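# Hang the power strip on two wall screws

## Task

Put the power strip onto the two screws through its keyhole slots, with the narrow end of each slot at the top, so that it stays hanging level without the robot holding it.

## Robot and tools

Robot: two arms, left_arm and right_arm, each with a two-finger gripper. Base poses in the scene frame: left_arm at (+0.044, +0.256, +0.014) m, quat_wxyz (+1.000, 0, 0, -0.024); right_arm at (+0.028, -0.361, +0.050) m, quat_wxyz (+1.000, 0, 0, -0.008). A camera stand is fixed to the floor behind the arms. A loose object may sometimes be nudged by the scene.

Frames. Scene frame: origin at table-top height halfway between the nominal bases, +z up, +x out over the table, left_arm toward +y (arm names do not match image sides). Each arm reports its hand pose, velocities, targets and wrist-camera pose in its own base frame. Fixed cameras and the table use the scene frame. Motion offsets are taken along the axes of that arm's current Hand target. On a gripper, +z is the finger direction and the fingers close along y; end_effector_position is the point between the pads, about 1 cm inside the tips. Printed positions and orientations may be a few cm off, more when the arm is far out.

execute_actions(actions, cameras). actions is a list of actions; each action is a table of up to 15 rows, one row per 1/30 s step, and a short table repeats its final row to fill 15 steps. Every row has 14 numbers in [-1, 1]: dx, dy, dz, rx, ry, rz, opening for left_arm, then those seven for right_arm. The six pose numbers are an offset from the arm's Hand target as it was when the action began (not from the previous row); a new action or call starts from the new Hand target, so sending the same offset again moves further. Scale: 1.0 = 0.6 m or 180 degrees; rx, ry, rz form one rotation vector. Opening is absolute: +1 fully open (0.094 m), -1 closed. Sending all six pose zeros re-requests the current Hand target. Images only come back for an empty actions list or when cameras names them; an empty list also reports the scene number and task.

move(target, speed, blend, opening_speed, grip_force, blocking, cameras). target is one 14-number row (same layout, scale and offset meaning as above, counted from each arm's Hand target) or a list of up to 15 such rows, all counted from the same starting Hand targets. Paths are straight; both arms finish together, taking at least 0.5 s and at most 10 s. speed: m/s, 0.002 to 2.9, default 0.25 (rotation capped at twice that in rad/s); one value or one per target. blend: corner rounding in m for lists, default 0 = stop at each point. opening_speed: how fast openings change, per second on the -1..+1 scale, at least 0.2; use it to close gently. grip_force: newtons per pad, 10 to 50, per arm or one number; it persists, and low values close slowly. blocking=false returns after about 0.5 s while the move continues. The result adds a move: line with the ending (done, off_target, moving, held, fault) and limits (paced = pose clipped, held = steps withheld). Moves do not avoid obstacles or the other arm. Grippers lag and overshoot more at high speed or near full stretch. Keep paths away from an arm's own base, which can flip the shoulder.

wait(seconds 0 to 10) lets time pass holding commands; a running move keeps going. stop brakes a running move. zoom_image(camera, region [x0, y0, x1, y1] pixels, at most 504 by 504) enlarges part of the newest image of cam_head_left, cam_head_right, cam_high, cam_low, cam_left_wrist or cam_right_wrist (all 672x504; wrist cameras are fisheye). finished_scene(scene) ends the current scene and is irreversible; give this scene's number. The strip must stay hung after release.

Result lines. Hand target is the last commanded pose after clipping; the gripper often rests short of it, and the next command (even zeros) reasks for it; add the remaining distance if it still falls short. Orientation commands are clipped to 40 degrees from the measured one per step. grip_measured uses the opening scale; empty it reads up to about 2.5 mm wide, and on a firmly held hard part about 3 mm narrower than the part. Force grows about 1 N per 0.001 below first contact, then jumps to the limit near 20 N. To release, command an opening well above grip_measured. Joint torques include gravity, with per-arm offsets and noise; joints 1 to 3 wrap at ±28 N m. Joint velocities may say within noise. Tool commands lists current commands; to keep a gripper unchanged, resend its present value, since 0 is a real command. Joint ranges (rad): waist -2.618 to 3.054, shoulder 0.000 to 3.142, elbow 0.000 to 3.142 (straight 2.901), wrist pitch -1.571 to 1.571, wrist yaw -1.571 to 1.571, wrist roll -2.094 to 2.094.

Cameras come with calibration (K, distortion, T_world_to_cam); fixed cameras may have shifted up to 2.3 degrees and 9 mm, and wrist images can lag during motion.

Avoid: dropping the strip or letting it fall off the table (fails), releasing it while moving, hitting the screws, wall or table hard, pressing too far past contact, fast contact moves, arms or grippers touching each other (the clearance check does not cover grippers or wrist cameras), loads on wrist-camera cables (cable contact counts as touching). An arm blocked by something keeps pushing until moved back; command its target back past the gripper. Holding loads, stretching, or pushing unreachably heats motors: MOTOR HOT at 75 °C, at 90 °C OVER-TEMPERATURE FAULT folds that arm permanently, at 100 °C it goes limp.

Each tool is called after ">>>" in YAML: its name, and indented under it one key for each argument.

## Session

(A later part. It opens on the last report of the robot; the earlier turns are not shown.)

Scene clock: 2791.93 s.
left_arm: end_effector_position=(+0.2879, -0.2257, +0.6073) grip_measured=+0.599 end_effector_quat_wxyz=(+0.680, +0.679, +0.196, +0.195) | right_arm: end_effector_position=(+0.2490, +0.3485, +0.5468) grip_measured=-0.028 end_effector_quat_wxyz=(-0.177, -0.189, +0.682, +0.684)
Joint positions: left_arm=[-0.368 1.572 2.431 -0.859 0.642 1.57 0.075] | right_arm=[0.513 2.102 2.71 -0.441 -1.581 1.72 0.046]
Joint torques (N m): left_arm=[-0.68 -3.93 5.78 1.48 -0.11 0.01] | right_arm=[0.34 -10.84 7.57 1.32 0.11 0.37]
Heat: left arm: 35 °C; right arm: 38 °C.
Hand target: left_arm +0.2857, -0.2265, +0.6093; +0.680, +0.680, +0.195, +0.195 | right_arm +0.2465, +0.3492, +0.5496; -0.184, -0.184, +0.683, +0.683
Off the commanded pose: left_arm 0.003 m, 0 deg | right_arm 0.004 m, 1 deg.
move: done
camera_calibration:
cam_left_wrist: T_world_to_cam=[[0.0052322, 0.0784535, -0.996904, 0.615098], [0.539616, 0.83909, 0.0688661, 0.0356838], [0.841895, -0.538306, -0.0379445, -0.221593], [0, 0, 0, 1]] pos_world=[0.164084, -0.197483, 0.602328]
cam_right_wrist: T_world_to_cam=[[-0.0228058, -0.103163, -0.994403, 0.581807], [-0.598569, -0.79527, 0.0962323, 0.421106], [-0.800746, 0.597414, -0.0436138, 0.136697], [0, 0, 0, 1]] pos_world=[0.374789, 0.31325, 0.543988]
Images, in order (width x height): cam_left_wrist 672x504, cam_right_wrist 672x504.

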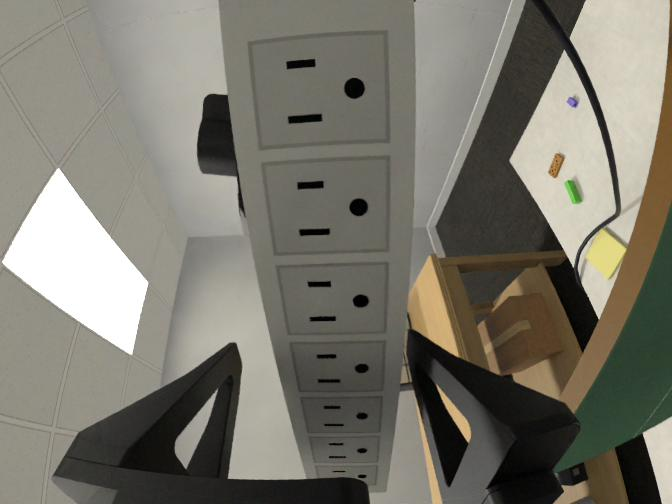

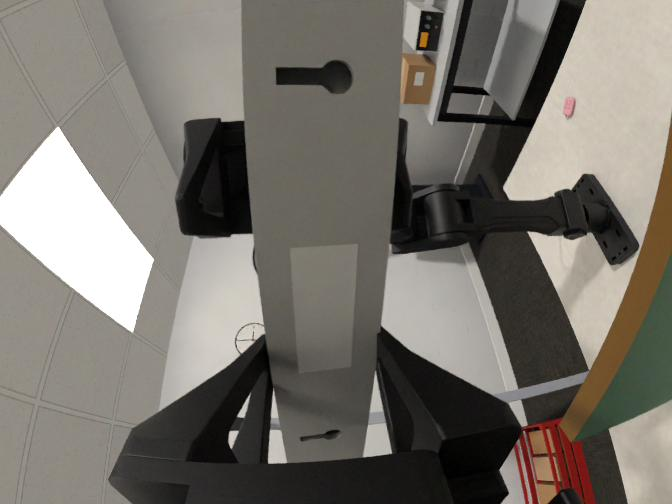

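>>> move:
  target: [0,-0.018,0.015,0,0,0,0.6,0,0,0,0,0,0,-0.35]
  speed: 0.04
  cameras: ["cam_left_wrist","cam_right_wrist"]

Scene clock: 2803.53 s.
left_arm: end_effector_position=(+0.2990, -0.2353, +0.5902) grip_measured=+0.599 end_effector_quat_wxyz=(+0.672, +0.686, +0.205, +0.188) | right_arm: end_effector_position=(+0.2490, +0.3485, +0.5469) grip_measured=-0.028 end_effector_quat_wxyz=(-0.177, -0.189, +0.682, +0.684)
Joint positions: left_arm=[-0.392 1.555 2.33 -0.806 0.616 1.571 0.075] | right_arm=[0.513 2.102 2.71 -0.441 -1.581 1.721 0.046]
Joint torques (N m): left_arm=[-0.77 -6.32 4.08 1.78 -0.01 0.01] | right_arm=[0.32 -10.77 7.49 1.31 0.12 0.36]
Heat: left arm: 35 °C; right arm: 38 °C.
Hand target: left_arm +0.2905, -0.2342, +0.5985; +0.680, +0.680, +0.195, +0.195 | right_arm +0.2465, +0.3492, +0.5496; -0.184, -0.184, +0.683, +0.683
Off the commanded pose: left_arm 0.012 m, 2 deg | right_arm 0.004 m, 1 deg.
move: off_target (left_arm)
camera_calibration:
cam_left_wrist: T_world_to_cam=[[-0.0217411, 0.0908607, -0.995626, 0.609056], [0.539766, 0.839317, 0.0648092, 0.0413401], [0.841534, -0.535996, -0.0672911, -0.218757], [0, 0, 0, 1]] pos_world=[0.175019, -0.207289, 0.588993]
cam_right_wrist: T_world_to_cam=[[-0.0228058, -0.103163, -0.994403, 0.581804], [-0.598569, -0.79527, 0.0962323, 0.421046], [-0.800746, 0.597414, -0.0436138, 0.136617], [0, 0, 0, 1]] pos_world=[0.374689, 0.31325, 0.543988]
Images, in order (width x height): cam_left_wrist 672x504, cam_right_wrist 672x504.

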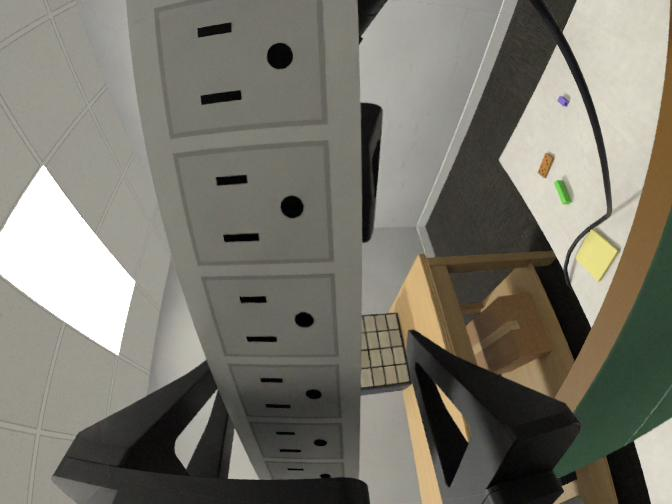

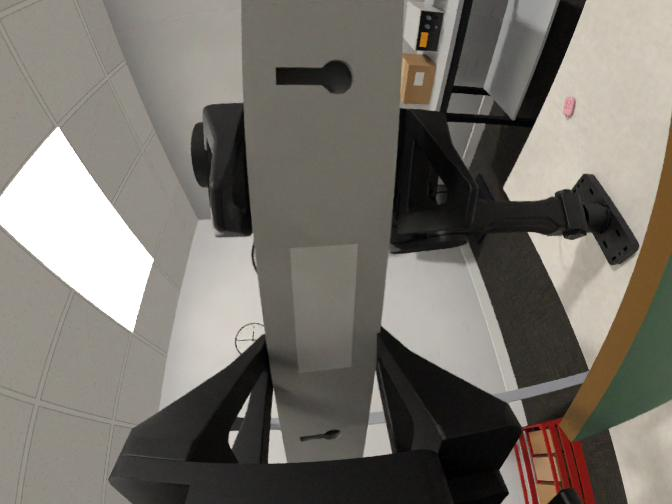

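>>> move:
  target: [0, 0.02, 0, 0, 0, 0, 0.6, 0, 0, 0, 0, 0, 0, -0.35]
  speed: 0.1
  cameras: ["cam_left_wrist", "cam_right_wrist", "cam_head_left"]

Scene clock: 2829.80 s.
left_arm: end_effector_position=(+0.2928, -0.2325, +0.6100) grip_measured=+0.599 end_effector_quat_wxyz=(+0.680, +0.678, +0.195, +0.199) | right_arm: end_effector_position=(+0.2490, +0.3485, +0.5472) grip_measured=-0.028 end_effector_quat_wxyz=(-0.175, -0.191, +0.682, +0.684)
Joint positions: left_arm=[-0.392 1.61 2.483 -0.867 0.614 1.571 0.075] | right_arm=[0.513 2.102 2.71 -0.435 -1.581 1.722 0.046]
Joint torques (N m): left_arm=[-0.84 -4.07 5.72 1.47 -0.02 -0.02] | right_arm=[0.32 -10.91 7.27 1.28 0.12 0.35]
Heat: left arm: 35 °C; right arm: 38 °C.
Hand target: left_arm +0.2904, -0.2341, +0.6106; +0.680, +0.680, +0.195, +0.195 | right_arm +0.2465, +0.3492, +0.5496; -0.184, -0.184, +0.683, +0.683
Off the commanded pose: left_arm 0.003 m, 1 deg | right_arm 0.004 m, 1 deg.
move: done
camera_calibration:
cam_left_wrist: T_world_to_cam=[[0.0117991, 0.0769436, -0.996966, 0.616089], [0.535907, 0.841263, 0.0712693, 0.0386982], [0.844194, -0.535122, -0.0313085, -0.233229], [0, 0, 0, 1]] pos_world=[0.168883, -0.204765, 0.604159]
cam_right_wrist: T_world_to_cam=[[-0.0188396, -0.10096, -0.994712, 0.580589], [-0.598943, -0.79548, 0.0920822, 0.423429], [-0.80057, 0.597511, -0.0454827, 0.13757], [0, 0, 0, 1]] pos_world=[0.374682, 0.313246, 0.544786]
Images, in order (width x height): cam_head_left 672x504, cam_left_wrist 672x504, cam_right_wrist 672x504.

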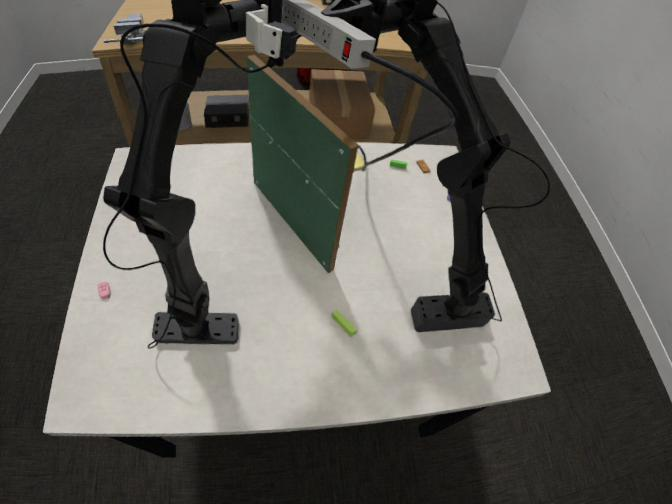

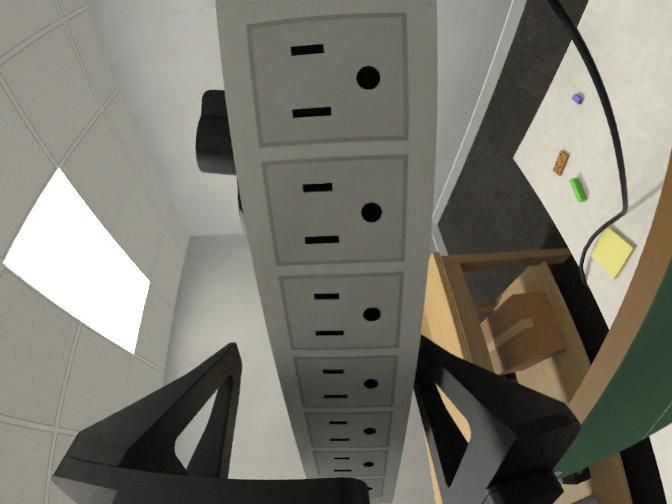

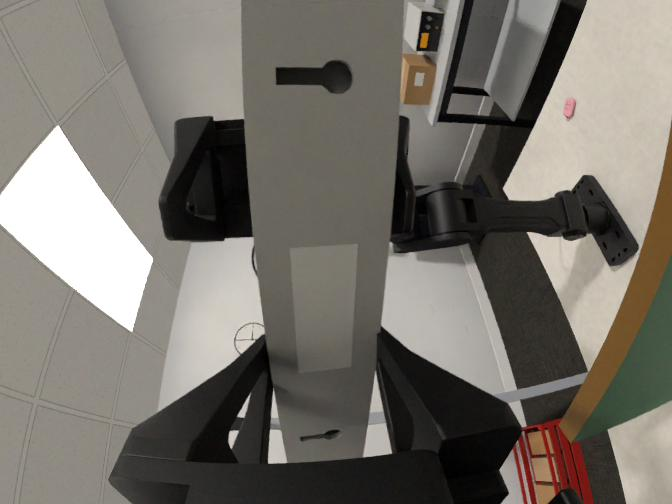

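>>> move:
  target: [0, -0.022, 0, 0, 0, 0, 0.6, 0, 0, 0, 0, 0, 0, -0.35]
  speed: 0.06
  cameras: ["cam_left_wrist", "cam_right_wrist"]

Scene clock: 2838.47 s.
left_arm: end_effector_position=(+0.2992, -0.2348, +0.5897) grip_measured=+0.599 end_effector_quat_wxyz=(+0.672, +0.685, +0.205, +0.190) | right_arm: end_effector_position=(+0.2490, +0.3485, +0.5473) grip_measured=-0.028 end_effector_quat_wxyz=(-0.176, -0.190, +0.682, +0.684)
Joint positions: left_arm=[-0.392 1.548 2.317 -0.798 0.612 1.573 0.075] | right_arm=[0.513 2.102 2.71 -0.435 -1.581 1.724 0.046]
Joint torques (N m): left_arm=[-0.79 -6.52 4.07 1.75 0.02 -0.01] | right_arm=[0.35 -10.84 7.21 1.3 0.12 0.34]
Heat: left arm: 34 °C; right arm: 38 °C.
Hand target: left_arm +0.2904, -0.2342, +0.5973; +0.680, +0.680, +0.195, +0.195 | right_arm +0.2465, +0.3492, +0.5496; -0.184, -0.184, +0.683, +0.683
Off the commanded pose: left_arm 0.012 m, 2 deg | right_arm 0.004 m, 1 deg.
move: off_target (left_arm)
camera_calibration:
cam_left_wrist: T_world_to_cam=[[-0.0197301, 0.0909074, -0.995664, 0.60795], [0.536473, 0.841318, 0.0661843, 0.0415047], [0.843687, -0.532841, -0.0653686, -0.219744], [0, 0, 0, 1]] pos_world=[0.175124, -0.207274, 0.588202]
cam_right_wrist: T_world_to_cam=[[-0.0208506, -0.102107, -0.994555, 0.581419], [-0.598748, -0.795377, 0.094211, 0.422187], [-0.800666, 0.597452, -0.0445524, 0.13711], [0, 0, 0, 1]] pos_world=[0.374686, 0.313248, 0.544587]
Images, in order (width x height): cam_left_wrist 672x504, cam_right_wrist 672x504.

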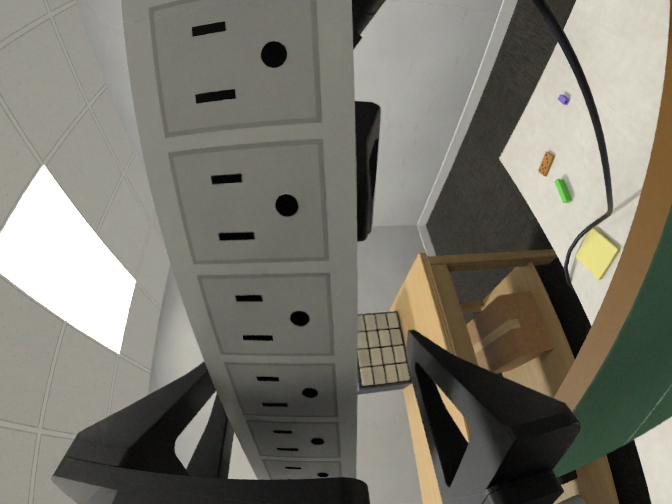

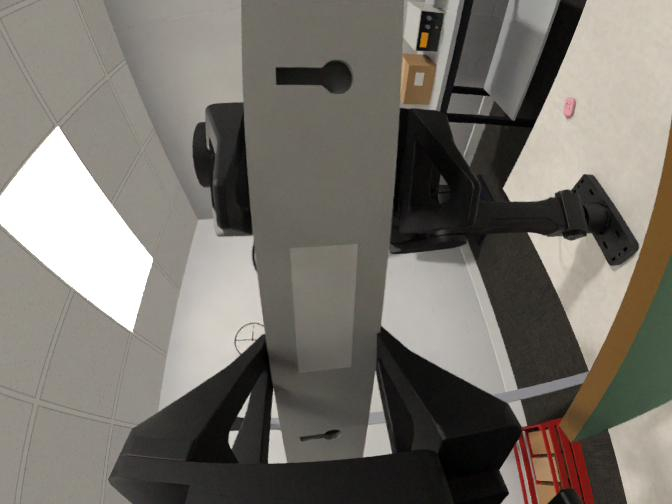

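>>> move:
  target: [0, 0.012, 0, 0, 0, 0, 0.6, 0, 0, 0, 0, 0, 0, -0.35]
  speed: 0.03

>>> move:
  target: [0, 0, 0, 0, 0, 0, -0.25, 0, 0, 0, 0, 0, 0, -0.35]
  opening_speed: 0.3
  cameras: ["cam_left_wrist", "cam_right_wrist"]

Scene clock: 2845.80 s.
left_arm: end_effector_position=(+0.2936, -0.2325, +0.6032) grip_measured=+0.599 end_effector_quat_wxyz=(+0.680, +0.678, +0.196, +0.199) | right_arm: end_effector_position=(+0.2490, +0.3485, +0.5473) grip_measured=-0.028 end_effector_quat_wxyz=(-0.176, -0.190, +0.682, +0.684)
Joint positions: left_arm=[-0.392 1.565 2.382 -0.814 0.612 1.573 0.075] | right_arm=[0.513 2.102 2.71 -0.435 -1.581 1.724 0.046]
Joint torques (N m): left_arm=[-0.8 -4.05 5.93 1.47 0.01 -0.01] | right_arm=[0.32 -10.84 7.23 1.31 0.12 0.35]
Heat: left arm: 34 °C; right arm: 38 °C.
Hand target: left_arm +0.2904, -0.2342, +0.6046; +0.680, +0.680, +0.195, +0.195 | right_arm +0.2465, +0.3492, +0.5496; -0.184, -0.184, +0.683, +0.683
Off the commanded pose: left_arm 0.004 m, 1 deg | right_arm 0.004 m, 1 deg.
move: done

Scene clock: 2848.83 s.
left_arm: end_effector_position=(+0.2938, -0.2324, +0.6004) grip_measured=-0.065 end_effector_quat_wxyz=(+0.676, +0.681, +0.199, +0.197) | right_arm: end_effector_position=(+0.2489, +0.3485, +0.5476) grip_measured=-0.028 end_effector_quat_wxyz=(-0.175, -0.191, +0.682, +0.684)
Joint positions: left_arm=[-0.392 1.565 2.382 -0.827 0.611 1.574 0.044] | right_arm=[0.513 2.102 2.71 -0.43 -1.581 1.727 0.046]
Joint torques (N m): left_arm=[-0.79 -4.03 6.08 1.57 0.02 -0.03] | right_arm=[0.34 -11.02 6.99 1.26 0.13 0.33]
Heat: left arm: 34 °C; right arm: 38 °C.
Hand target: left_arm +0.2904, -0.2342, +0.6046; +0.680, +0.680, +0.195, +0.195 | right_arm +0.2465, +0.3492, +0.5496; -0.184, -0.184, +0.683, +0.683
Off the commanded pose: left_arm 0.006 m, 1 deg | right_arm 0.003 m, 1 deg.
move: done
camera_calibration:
cam_left_wrist: T_world_to_cam=[[0.000472948, 0.0842436, -0.996445, 0.611266], [0.534153, 0.842361, 0.0714703, 0.0393945], [0.845388, -0.532288, -0.0446006, -0.225972], [0, 0, 0, 1]] pos_world=[0.169702, -0.204962, 0.596199]
cam_right_wrist: T_world_to_cam=[[-0.018507, -0.100828, -0.994732, 0.580931], [-0.599012, -0.795464, 0.0917747, 0.423571], [-0.800526, 0.597554, -0.0456757, 0.137668], [0, 0, 0, 1]] pos_world=[0.374682, 0.313246, 0.545286]
Images, in order (width x height): cam_left_wrist 672x504, cam_right_wrist 672x504.

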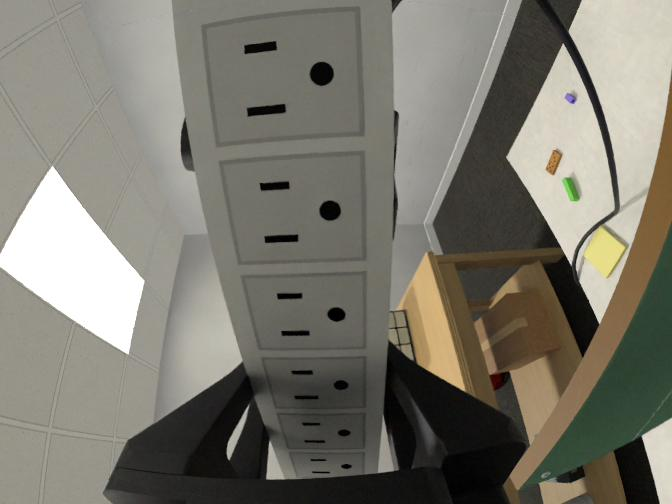

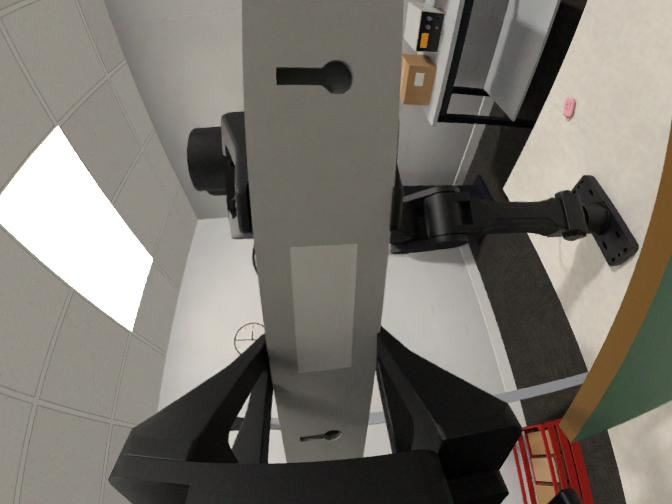

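>>> move:
  target: [0, 0, 0, 0, 0, 0, -0.3, 0, 0, 0, 0, 0, 0, 0.5]
  opening_speed: 0.4
  cameras: ["cam_left_wrist", "cam_right_wrist", "cam_head_left"]

Scene clock: 2856.43 s.
left_arm: end_effector_position=(+0.2989, -0.2316, +0.5923) grip_measured=-0.066 end_effector_quat_wxyz=(+0.663, +0.691, +0.201, +0.207) | right_arm: end_effector_position=(+0.2503, +0.3493, +0.5475) grip_measured=+0.498 end_effector_quat_wxyz=(-0.185, -0.175, +0.685, +0.682)
Joint positions: left_arm=[-0.392 1.57 2.382 -0.855 0.593 1.615 0.044] | right_arm=[0.513 2.102 2.71 -0.435 -1.573 1.759 0.07]
Joint torques (N m): left_arm=[-0.7 -4.71 6.05 1.83 0.22 -0.42] | right_arm=[0.38 -11.08 6.72 1.38 0.04 0.03]
Heat: left arm: 34 °C; right arm: 38 °C.
Hand target: left_arm +0.2904, -0.2341, +0.6047; +0.680, +0.680, +0.195, +0.195 | right_arm +0.2465, +0.3492, +0.5496; -0.184, -0.184, +0.683, +0.683
Off the commanded pose: left_arm 0.015 m, 3 deg | right_arm 0.004 m, 1 deg.
move: off_target (left_arm)
camera_calibration:
cam_left_wrist: T_world_to_cam=[[0.00108956, 0.119333, -0.992854, 0.608854], [0.519527, 0.848281, 0.102527, 0.0240216], [0.854453, -0.515926, -0.0610725, -0.219411], [0, 0, 0, 1]] pos_world=[0.174333, -0.206233, 0.58864]
cam_right_wrist: T_world_to_cam=[[-0.052787, -0.117817, -0.991631, 0.593758], [-0.602176, -0.788401, 0.125726, 0.404736], [-0.796616, 0.603773, -0.029329, 0.126143], [0, 0, 0, 1]] pos_world=[0.375553, 0.312887, 0.541603]
Images, in order (width x height): cam_head_left 672x504, cam_left_wrist 672x504, cam_right_wrist 672x504.

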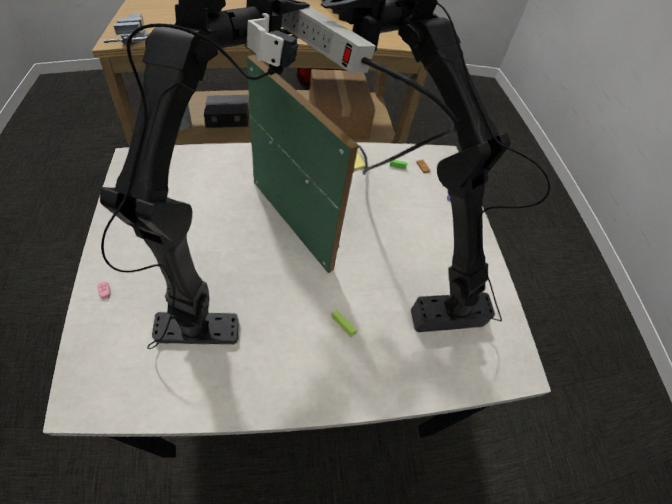

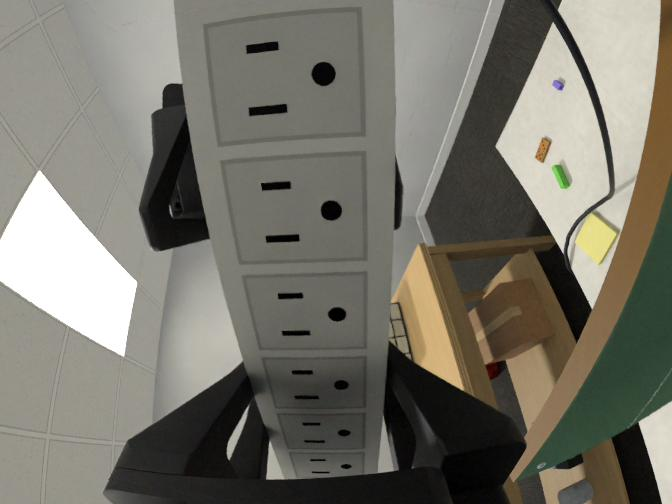

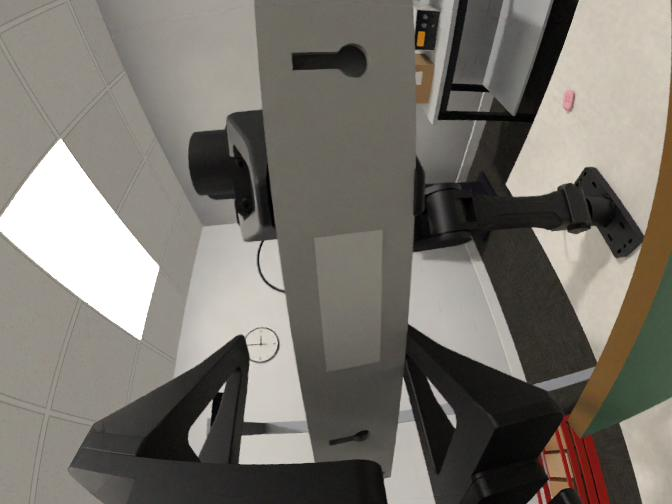

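>>> move:
  target:
    - [0, 0, 0, 0, 0, 0, -0.3, 0, -0.016, 0, 0, 0, 0, 0.6]
    - [0, 0, 0, 0, 0, 0, -0.3, 0, -0.016, -0.22, 0, 0, 0, 0.6]
  speed: 0.12
  cameras: ["cam_left_wrist", "cam_right_wrist", "cam_head_left", "cam_high"]

Scene clock: 2863.77 s.
left_arm: end_effector_position=(+0.3027, -0.2309, +0.5869) grip_measured=-0.066 end_effector_quat_wxyz=(+0.656, +0.695, +0.209, +0.207) | right_arm: end_effector_position=(+0.3237, +0.2370, +0.5346) grip_measured=+0.598 end_effector_quat_wxyz=(-0.072, -0.047, +0.706, +0.703)
Joint positions: left_arm=[-0.392 1.575 2.382 -0.872 0.579 1.62 0.044] | right_arm=[0.163 1.866 2.333 -0.475 -1.577 1.598 0.075]
Joint torques (N m): left_arm=[-0.64 -5.22 6.12 1.99 0.36 -0.45] | right_arm=[0.09 -11.89 5.5 1.35 -0.05 -0.2]
Heat: left arm: 35 °C; right arm: 39 °C.
Hand target: left_arm +0.2904, -0.2342, +0.6046; +0.680, +0.680, +0.195, +0.195 | right_arm +0.3128, +0.2351, +0.5401; -0.184, -0.184, +0.683, +0.683
Off the commanded pose: left_arm 0.022 m, 4 deg | right_arm 0.012 m, 21 deg.
joint sent to its limit (right arm) — joint 5 (wrist yaw), lower limit. The joint targets are off in orientation, not in position.
move: off_target (left_arm, right_arm)
camera_calibration:
cam_left_wrist: T_world_to_cam=[[-0.0152273, 0.1311, -0.991252, 0.610107], [0.509571, 0.853983, 0.105117, 0.0247659], [0.860294, -0.503513, -0.0798087, -0.210631], [0, 0, 0, 1]] pos_world=[0.177875, -0.20719, 0.585356]
cam_right_wrist: T_world_to_cam=[[-0.109363, -0.095915, -0.989364, 0.5834], [-0.831189, -0.537034, 0.143942, 0.366848], [-0.545128, 0.83809, -0.0209921, 0.110563], [0, 0, 0, 1]] pos_world=[0.428993, 0.160305, 0.526711]
Images, in order (width x height): cam_head_left 672x504, cam_high 672x504, cam_left_wrist 672x504, cam_right_wrist 672x504.

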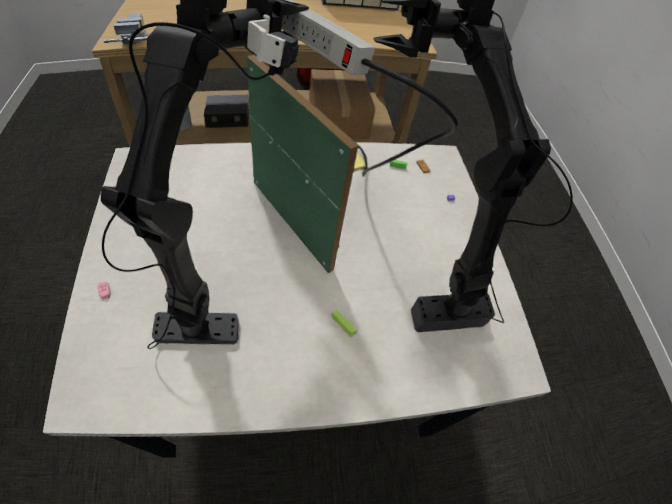

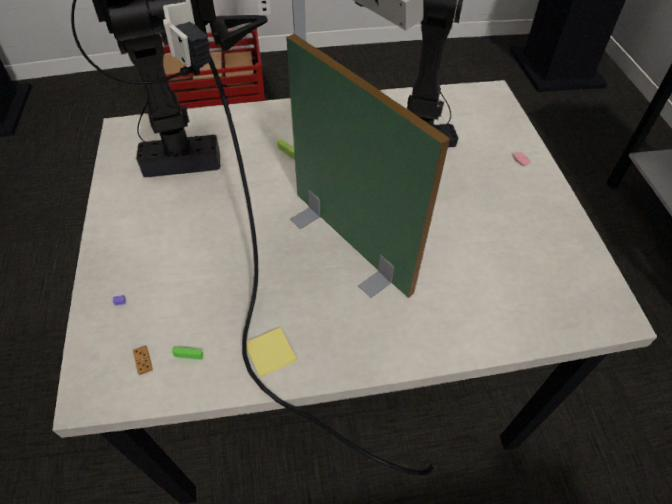

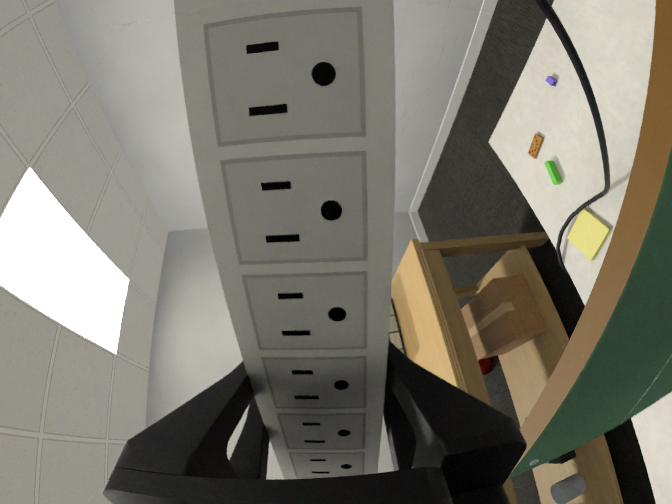

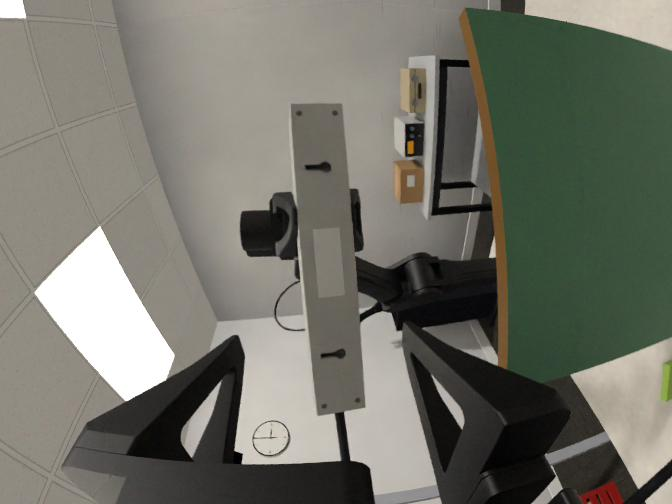

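>>> zoom_image:
  camera: "cam_head_left"
  region: [330, 0, 530, 180]

>>> zoom_image:
  camera: "cam_high"
  region: [60, 0, 460, 180]

Scaled by 2.520 from the camera's 672x504 image, which has a finer 960x720 frame.

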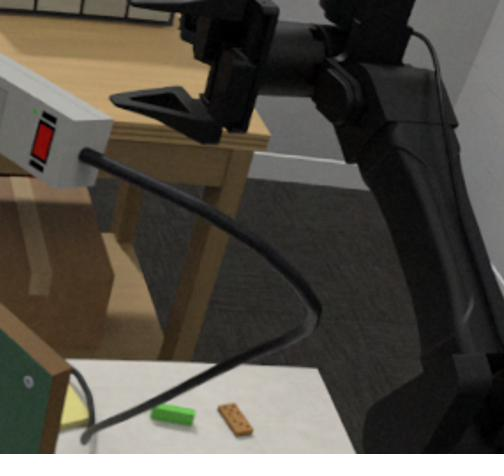

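Scaled by 1.260 from the camera's 672x504 image, which has a finer 960x720 frame.

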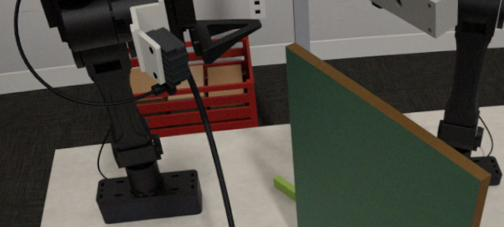

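>>> move:
  target:
    - [0, 0, 0, 0, 0, 0, -0.3, 0.08, -0.02, -0.12, 0, -0.2, 0, 0.6]
    - [0, 0, 0, 0, 0, 0, -0.3, 0.213, -0.2325, -0.328, 0, -0.5, 0, 0.0]
  speed: 0.2
  blend: 0.04
  cameras: ["cam_head_left", "cam_high"]

Scene clock: 2898.37 s.
left_arm: end_effector_position=(+0.3027, -0.2309, +0.5869) grip_measured=-0.066 end_effector_quat_wxyz=(+0.656, +0.695, +0.209, +0.207) | right_arm: end_effector_position=(+0.3035, +0.0016, +0.4014) grip_measured=+0.002 end_effector_quat_wxyz=(+0.346, +0.351, +0.616, +0.615)
Joint positions: left_arm=[-0.392 1.575 2.382 -0.872 0.579 1.62 0.044] | right_arm=[-0.556 0.932 0.983 -0.061 -1.096 1.568 0.047]
Joint torques (N m): left_arm=[-0.64 -5.26 6.13 1.99 0.37 -0.45] | right_arm=[-0.39 -2.29 7.27 1.79 0.06 0.01]
Motor temperatures (°C): left_arm=[25 26 34 36 24 26 26] | right_arm=[25 39 36 36 26 25 29]
Heat: left arm: 36 °C; right arm: 39 °C.
Hand target: left_arm +0.2904, -0.2342, +0.6046; +0.680, +0.680, +0.195, +0.195 | right_arm +0.3014, +0.0006, +0.4006; +0.353, +0.353, +0.613, +0.613
Off the commanded pose: left_arm 0.022 m, 4 deg | right_arm 0.002 m, 1 deg.
move: off_target (left_arm)
Images, in order (width x height): cam_head_left 672x504, cam_high 672x504.

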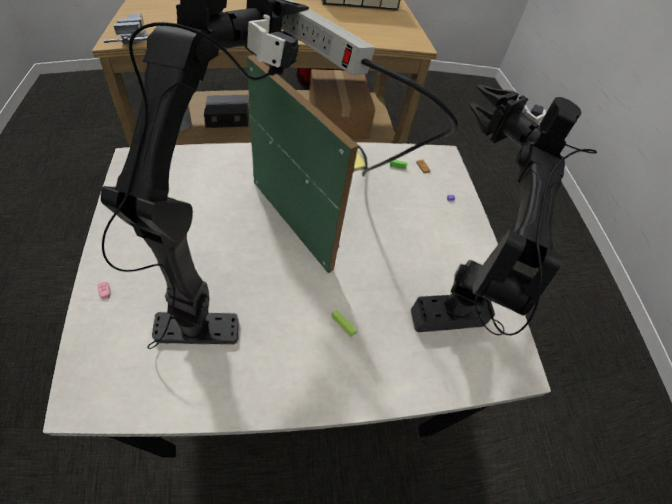

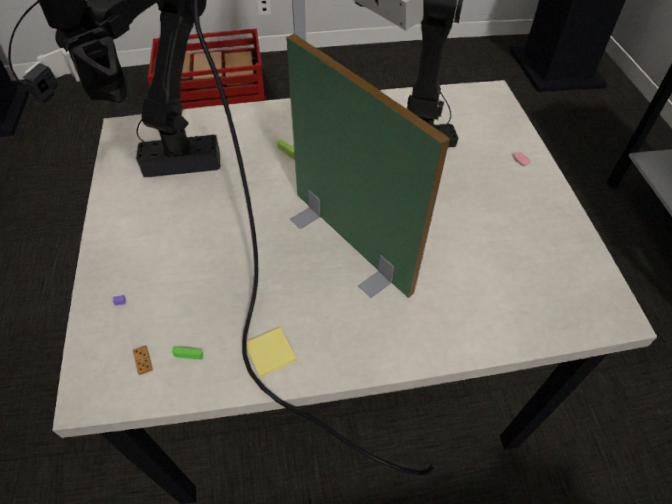

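>>> move:
  target:
    - [0.02, 0.01, -0.12, 0, 0, 0, -0.3, 0, 0, 0, 0, 0, 0, 0.0]
    - [0.1, -0.3, -0.19, 0, 0, 0, -0.3, 0, 0, 0, 0, 0, 0, 0.0]
  speed: 0.18
  blend: 0.03
  cameras: ["cam_head_left", "cam_high", "cam_left_wrist", "cam_head_right"]

Scene clock: 2907.17 s.
left_arm: end_effector_position=(+0.2925, -0.1013, +0.4168) grip_measured=-0.066 end_effector_quat_wxyz=(+0.668, +0.685, +0.205, +0.207) | right_arm: end_effector_position=(+0.3035, +0.0016, +0.4014) grip_measured=+0.002 end_effector_quat_wxyz=(+0.346, +0.351, +0.616, +0.615)
Joint positions: left_arm=[0.242 1.047 1.122 -0.139 1.22 1.64 0.044] | right_arm=[-0.556 0.932 0.983 -0.061 -1.096 1.568 0.047]
Joint torques (N m): left_arm=[0.21 -4.3 6.46 1.52 0.44 -0.44] | right_arm=[-0.39 -2.29 7.15 1.77 0.08 0.02]
Heat: left arm: 36 °C; right arm: 38 °C.
Hand target: left_arm +0.2809, -0.1056, +0.4246; +0.680, +0.680, +0.195, +0.195 | right_arm +0.3014, +0.0006, +0.4006; +0.353, +0.353, +0.613, +0.613
Off the commanded pose: left_arm 0.015 m, 2 deg | right_arm 0.002 m, 1 deg.
move: off_target (left_arm)
camera_calibration:
cam_left_wrist: T_world_to_cam=[[-0.000888742, 0.102525, -0.99473, 0.418823], [0.513749, 0.853466, 0.0875061, -0.05675], [0.85794, -0.510964, -0.0534305, -0.161223], [0, 0, 0, 1]] pos_world=[0.167847, -0.0768849, 0.412968]
Images, in order (width x height): cam_head_left 672x504, cam_head_right 672x504, cam_high 672x504, cam_left_wrist 672x504.

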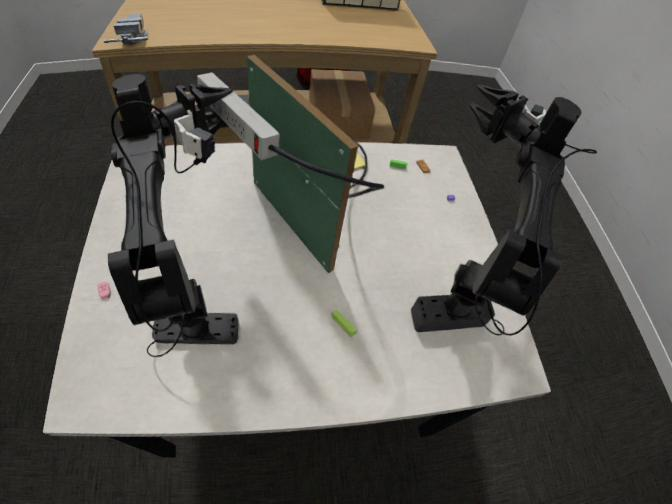

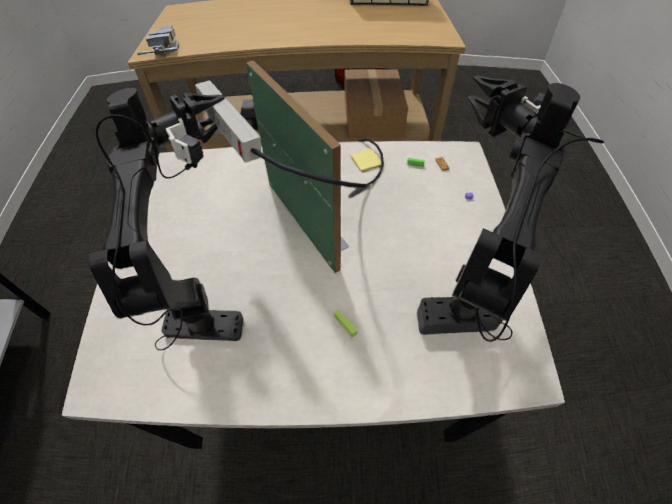

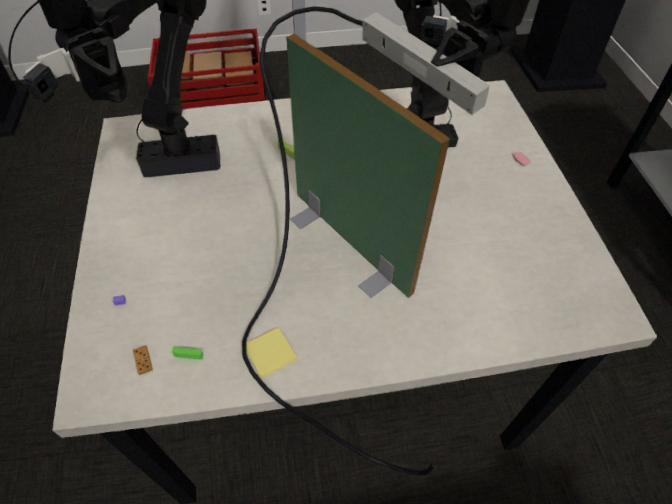

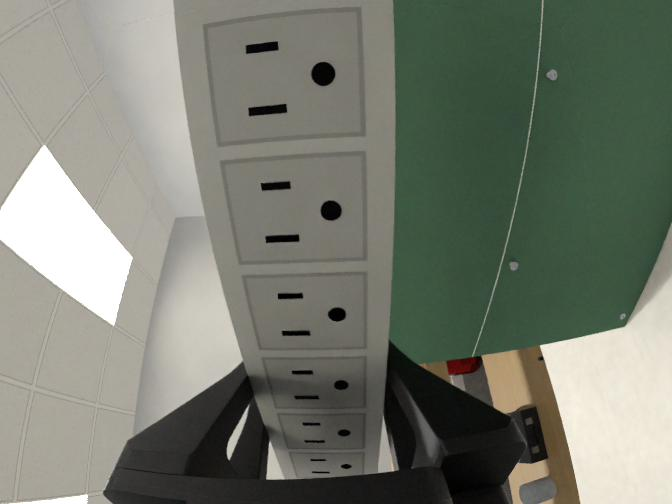

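>>> move:
  target: [-0.01, -0.225, 0.03, 0, 0, 0, -0.3, 0, 0, 0, 0, 0, 0, 0.0]
  speed: 0.15
  cameras: ["cam_head_left", "cam_high", "cam_left_wrist", "cam_head_right"]

Scene clock: 2914.47 s.
left_arm: end_effector_position=(+0.2891, -0.1197, +0.2855) grip_measured=-0.066 end_effector_quat_wxyz=(+0.670, +0.684, +0.199, +0.209) | right_arm: end_effector_position=(+0.3035, +0.0016, +0.4014) grip_measured=+0.002 end_effector_quat_wxyz=(+0.346, +0.351, +0.616, +0.615)
Joint positions: left_arm=[0.155 0.984 0.554 0.393 1.139 1.623 0.044] | right_arm=[-0.556 0.932 0.983 -0.061 -1.096 1.568 0.047]
Joint torques (N m): left_arm=[-0.94 -1.92 6.76 1.64 0.21 -0.42] | right_arm=[-0.35 -2.3 7.17 1.76 0.06 0.02]
Heat: left arm: 36 °C; right arm: 38 °C.
Hand target: left_arm +0.2853, -0.1241, +0.2896; +0.680, +0.680, +0.195, +0.195 | right_arm +0.3014, +0.0006, +0.4006; +0.353, +0.353, +0.613, +0.613
Off the commanded pose: left_arm 0.007 m, 2 deg | right_arm 0.002 m, 1 deg.
move: done
camera_calibration:
cam_left_wrist: T_world_to_cam=[[0.0108613, 0.101894, -0.994736, 0.286482], [0.518027, 0.85032, 0.0927571, -0.030898], [0.855295, -0.516308, -0.0435482, -0.177398], [0, 0, 0, 1]] pos_world=[0.164622, -0.0945098, 0.280115]
Images, in order (width x height): cam_head_left 672x504, cam_head_right 672x504, cam_high 672x504, cam_left_wrist 672x504.

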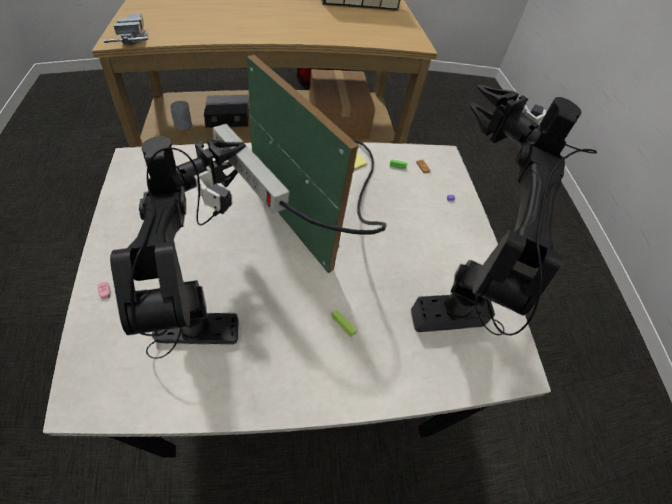

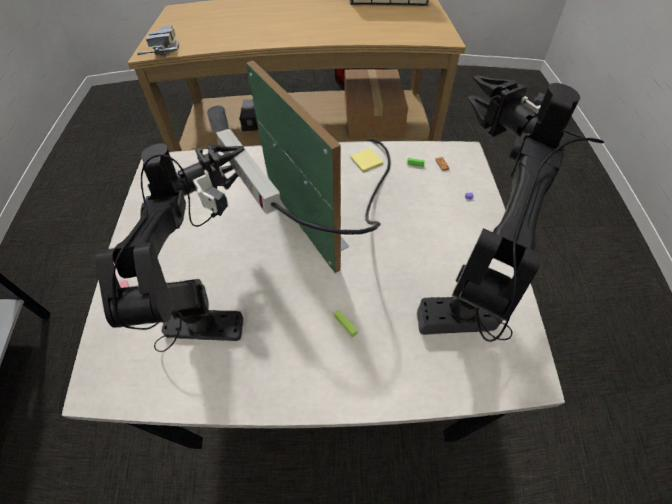

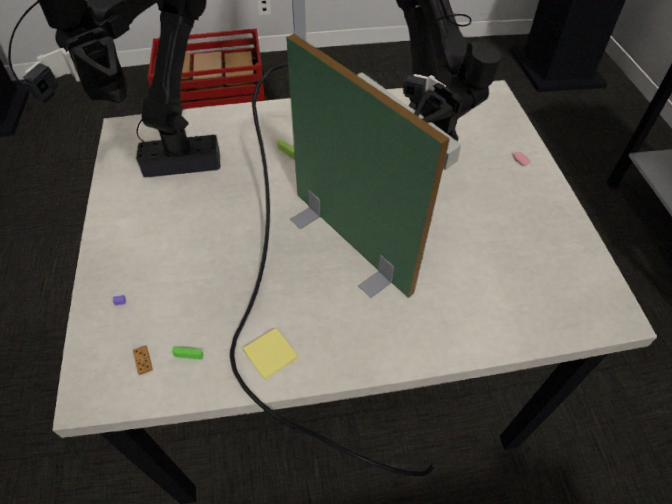

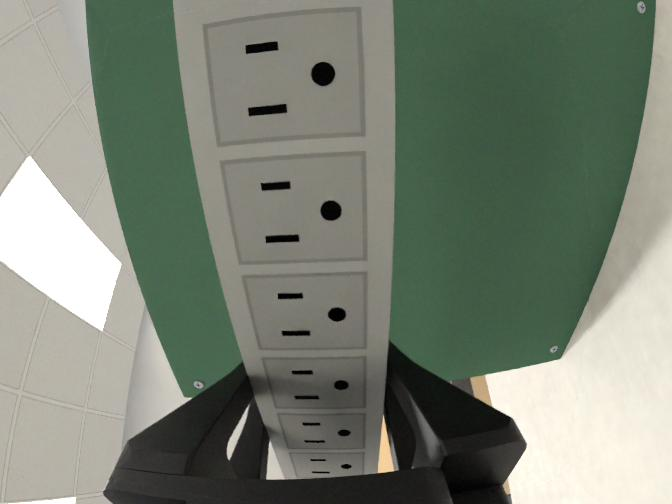

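>>> zoom_image:
  camera: "cam_left_wrist"
  region: [60, 0, 564, 420]

>>> zoom_image:
  camera: "cam_left_wrist"
  region: [500, 0, 672, 400]

Scaled by 1.000.

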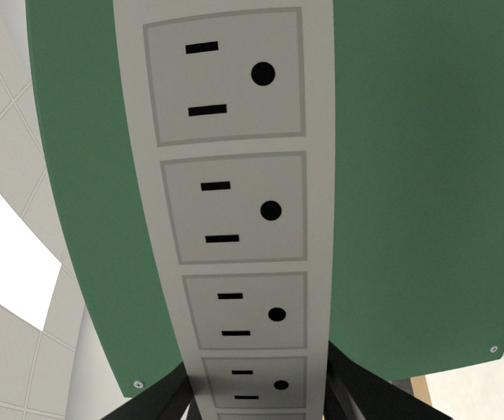

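Scaled by 1.260 from the camera's 672x504 image, which has a finer 960x720 frame.

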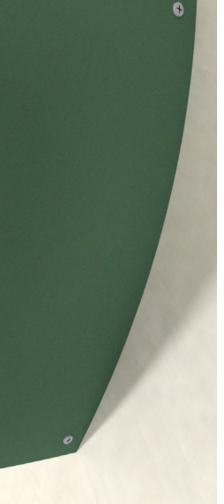

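>>> move:
  target: [-0.005, -0.05, 0.055, 0, 0.022, 0.016, -0.3, 0, 0, 0, 0, 0, 0, 0.0]
  speed: 0.1
  cameras: ["cam_head_left", "cam_left_wrist"]

>>> zoom_image:
  camera: "cam_head_left"
  region: [220, 110, 340, 230]

Scene clock: 2980.13 s.
left_arm: end_effector_position=(+0.3014, -0.1512, +0.2510) grip_measured=-0.066 end_effector_quat_wxyz=(+0.657, +0.685, +0.210, +0.233) | right_arm: end_effector_position=(+0.3035, +0.0016, +0.4014) grip_measured=+0.002 end_effector_quat_wxyz=(+0.346, +0.351, +0.616, +0.615)
Joint positions: left_arm=[-0.038 1.043 0.449 0.55 0.893 1.648 0.044] | right_arm=[-0.556 0.932 0.983 -0.061 -1.096 1.568 0.047]
Joint torques (N m): left_arm=[-0.64 -2.22 6.71 1.96 0.08 -0.26] | right_arm=[-0.43 -2.26 7.16 1.77 0.08 0.01]
Motor temperatures (°C): left_arm=[25 25 34 36 24 26 27] | right_arm=[25 34 36 39 26 25 28]
Heat: left arm: 36 °C; right arm: 39 °C.
Hand target: left_arm +0.3003, -0.1537, +0.2596; +0.667, +0.677, +0.201, +0.235 | right_arm +0.3014, +0.0006, +0.4006; +0.353, +0.353, +0.613, +0.613
Off the commanded pose: left_arm 0.009 m, 2 deg | right_arm 0.002 m, 1 deg.
move: done
camera_calibration:
cam_left_wrist: T_world_to_cam=[[0.0178684, 0.126892, -0.991756, 0.25627], [0.471219, 0.873776, 0.120286, 0.00343937], [0.881835, -0.469483, -0.0441807, -0.20639], [0, 0, 0, 1]] pos_world=[0.175802, -0.13242, 0.244625]
Images, in order (width x height): cam_head_left 672x504, cam_left_wrist 672x504.

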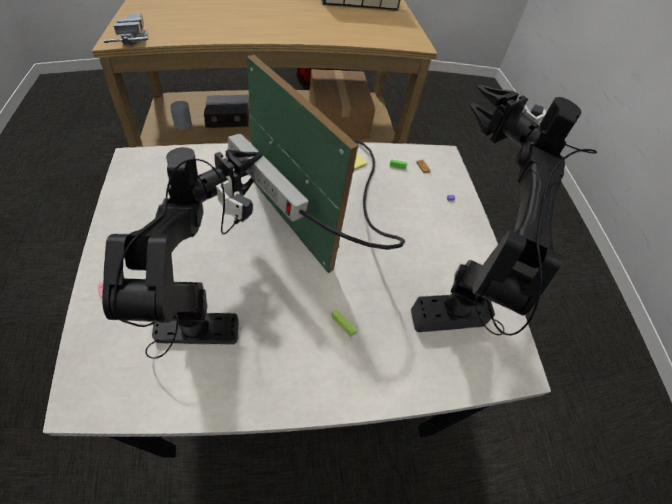

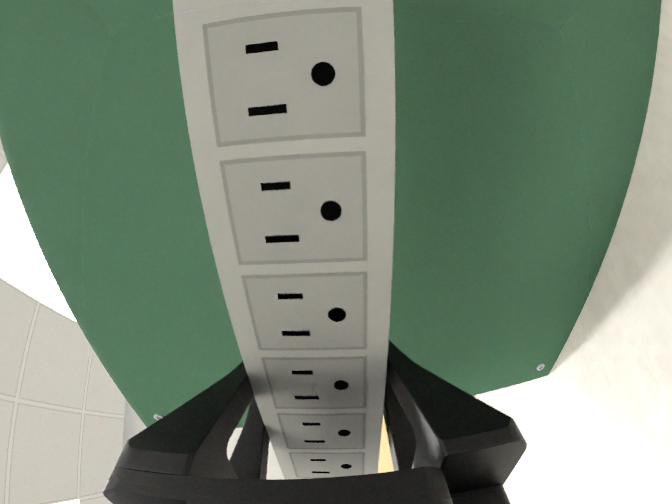

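Scaled by 4.200 from the camera's 672x504 image, which has a finer 960x720 frame.

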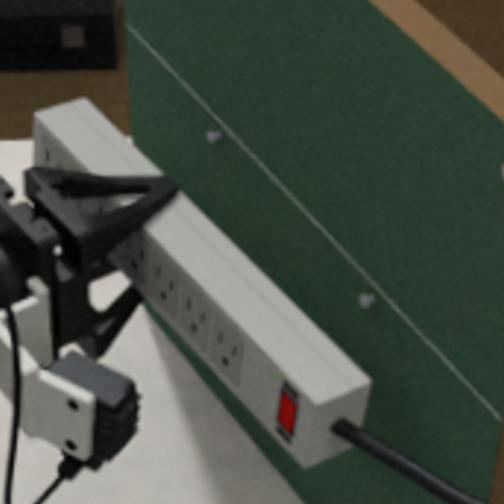

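>>> move:
  target: [-0.0205, 0, 0.05, 0, -0.011, 0, -0.3, 0, 0, 0, 0, 0, 0, 0.0]
  speed: 0.08
  cameras: ["cam_head_left"]

>>> zoom_image:
  camera: "cam_head_left"
  region: [220, 110, 340, 230]

Scene clock: 3016.90 s.
left_arm: end_effector_position=(+0.3044, -0.1811, +0.2328) grip_measured=-0.066 end_effector_quat_wxyz=(+0.652, +0.697, +0.212, +0.209) | right_arm: end_effector_position=(+0.3035, +0.0016, +0.4014) grip_measured=+0.002 end_effector_quat_wxyz=(+0.346, +0.351, +0.616, +0.615)
Joint positions: left_arm=[-0.167 1.124 0.449 0.586 0.797 1.649 0.044] | right_arm=[-0.556 0.932 0.983 -0.061 -1.096 1.568 0.047]
Joint torques (N m): left_arm=[-0.68 -2.96 9.33 2.03 0.13 -0.26] | right_arm=[-0.4 -2.28 7.16 1.77 0.09 0.03]
Heat: left arm: 38 °C; right arm: 40 °C.
Hand target: left_arm +0.3080, -0.1852, +0.2590; +0.671, +0.681, +0.190, +0.224 | right_arm +0.3014, +0.0006, +0.4006; +0.353, +0.353, +0.613, +0.613
Off the commanded pose: left_arm 0.027 m, 4 deg | right_arm 0.002 m, 1 deg.
move: off_target (left_arm)
Images, in order (width x height): cam_head_left 672x504.

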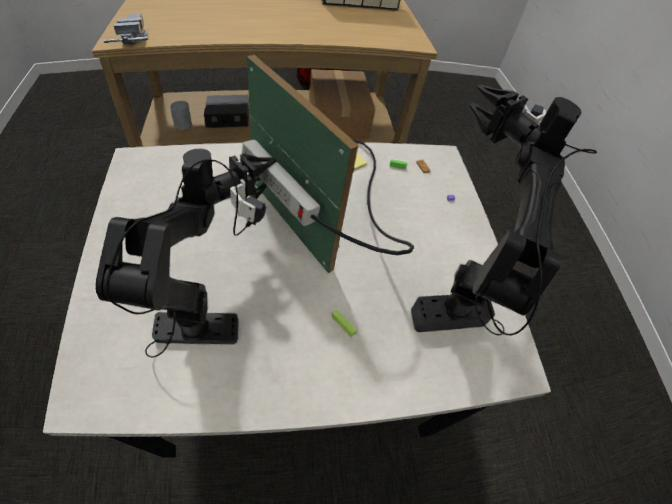

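Scaled by 4.200 from the camera's 672x504 image, which has a finer 960x720 frame.

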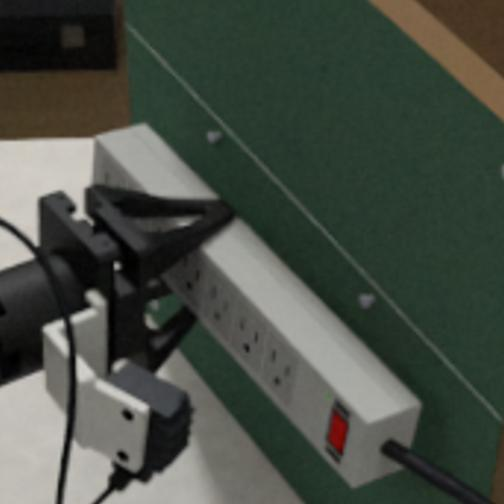

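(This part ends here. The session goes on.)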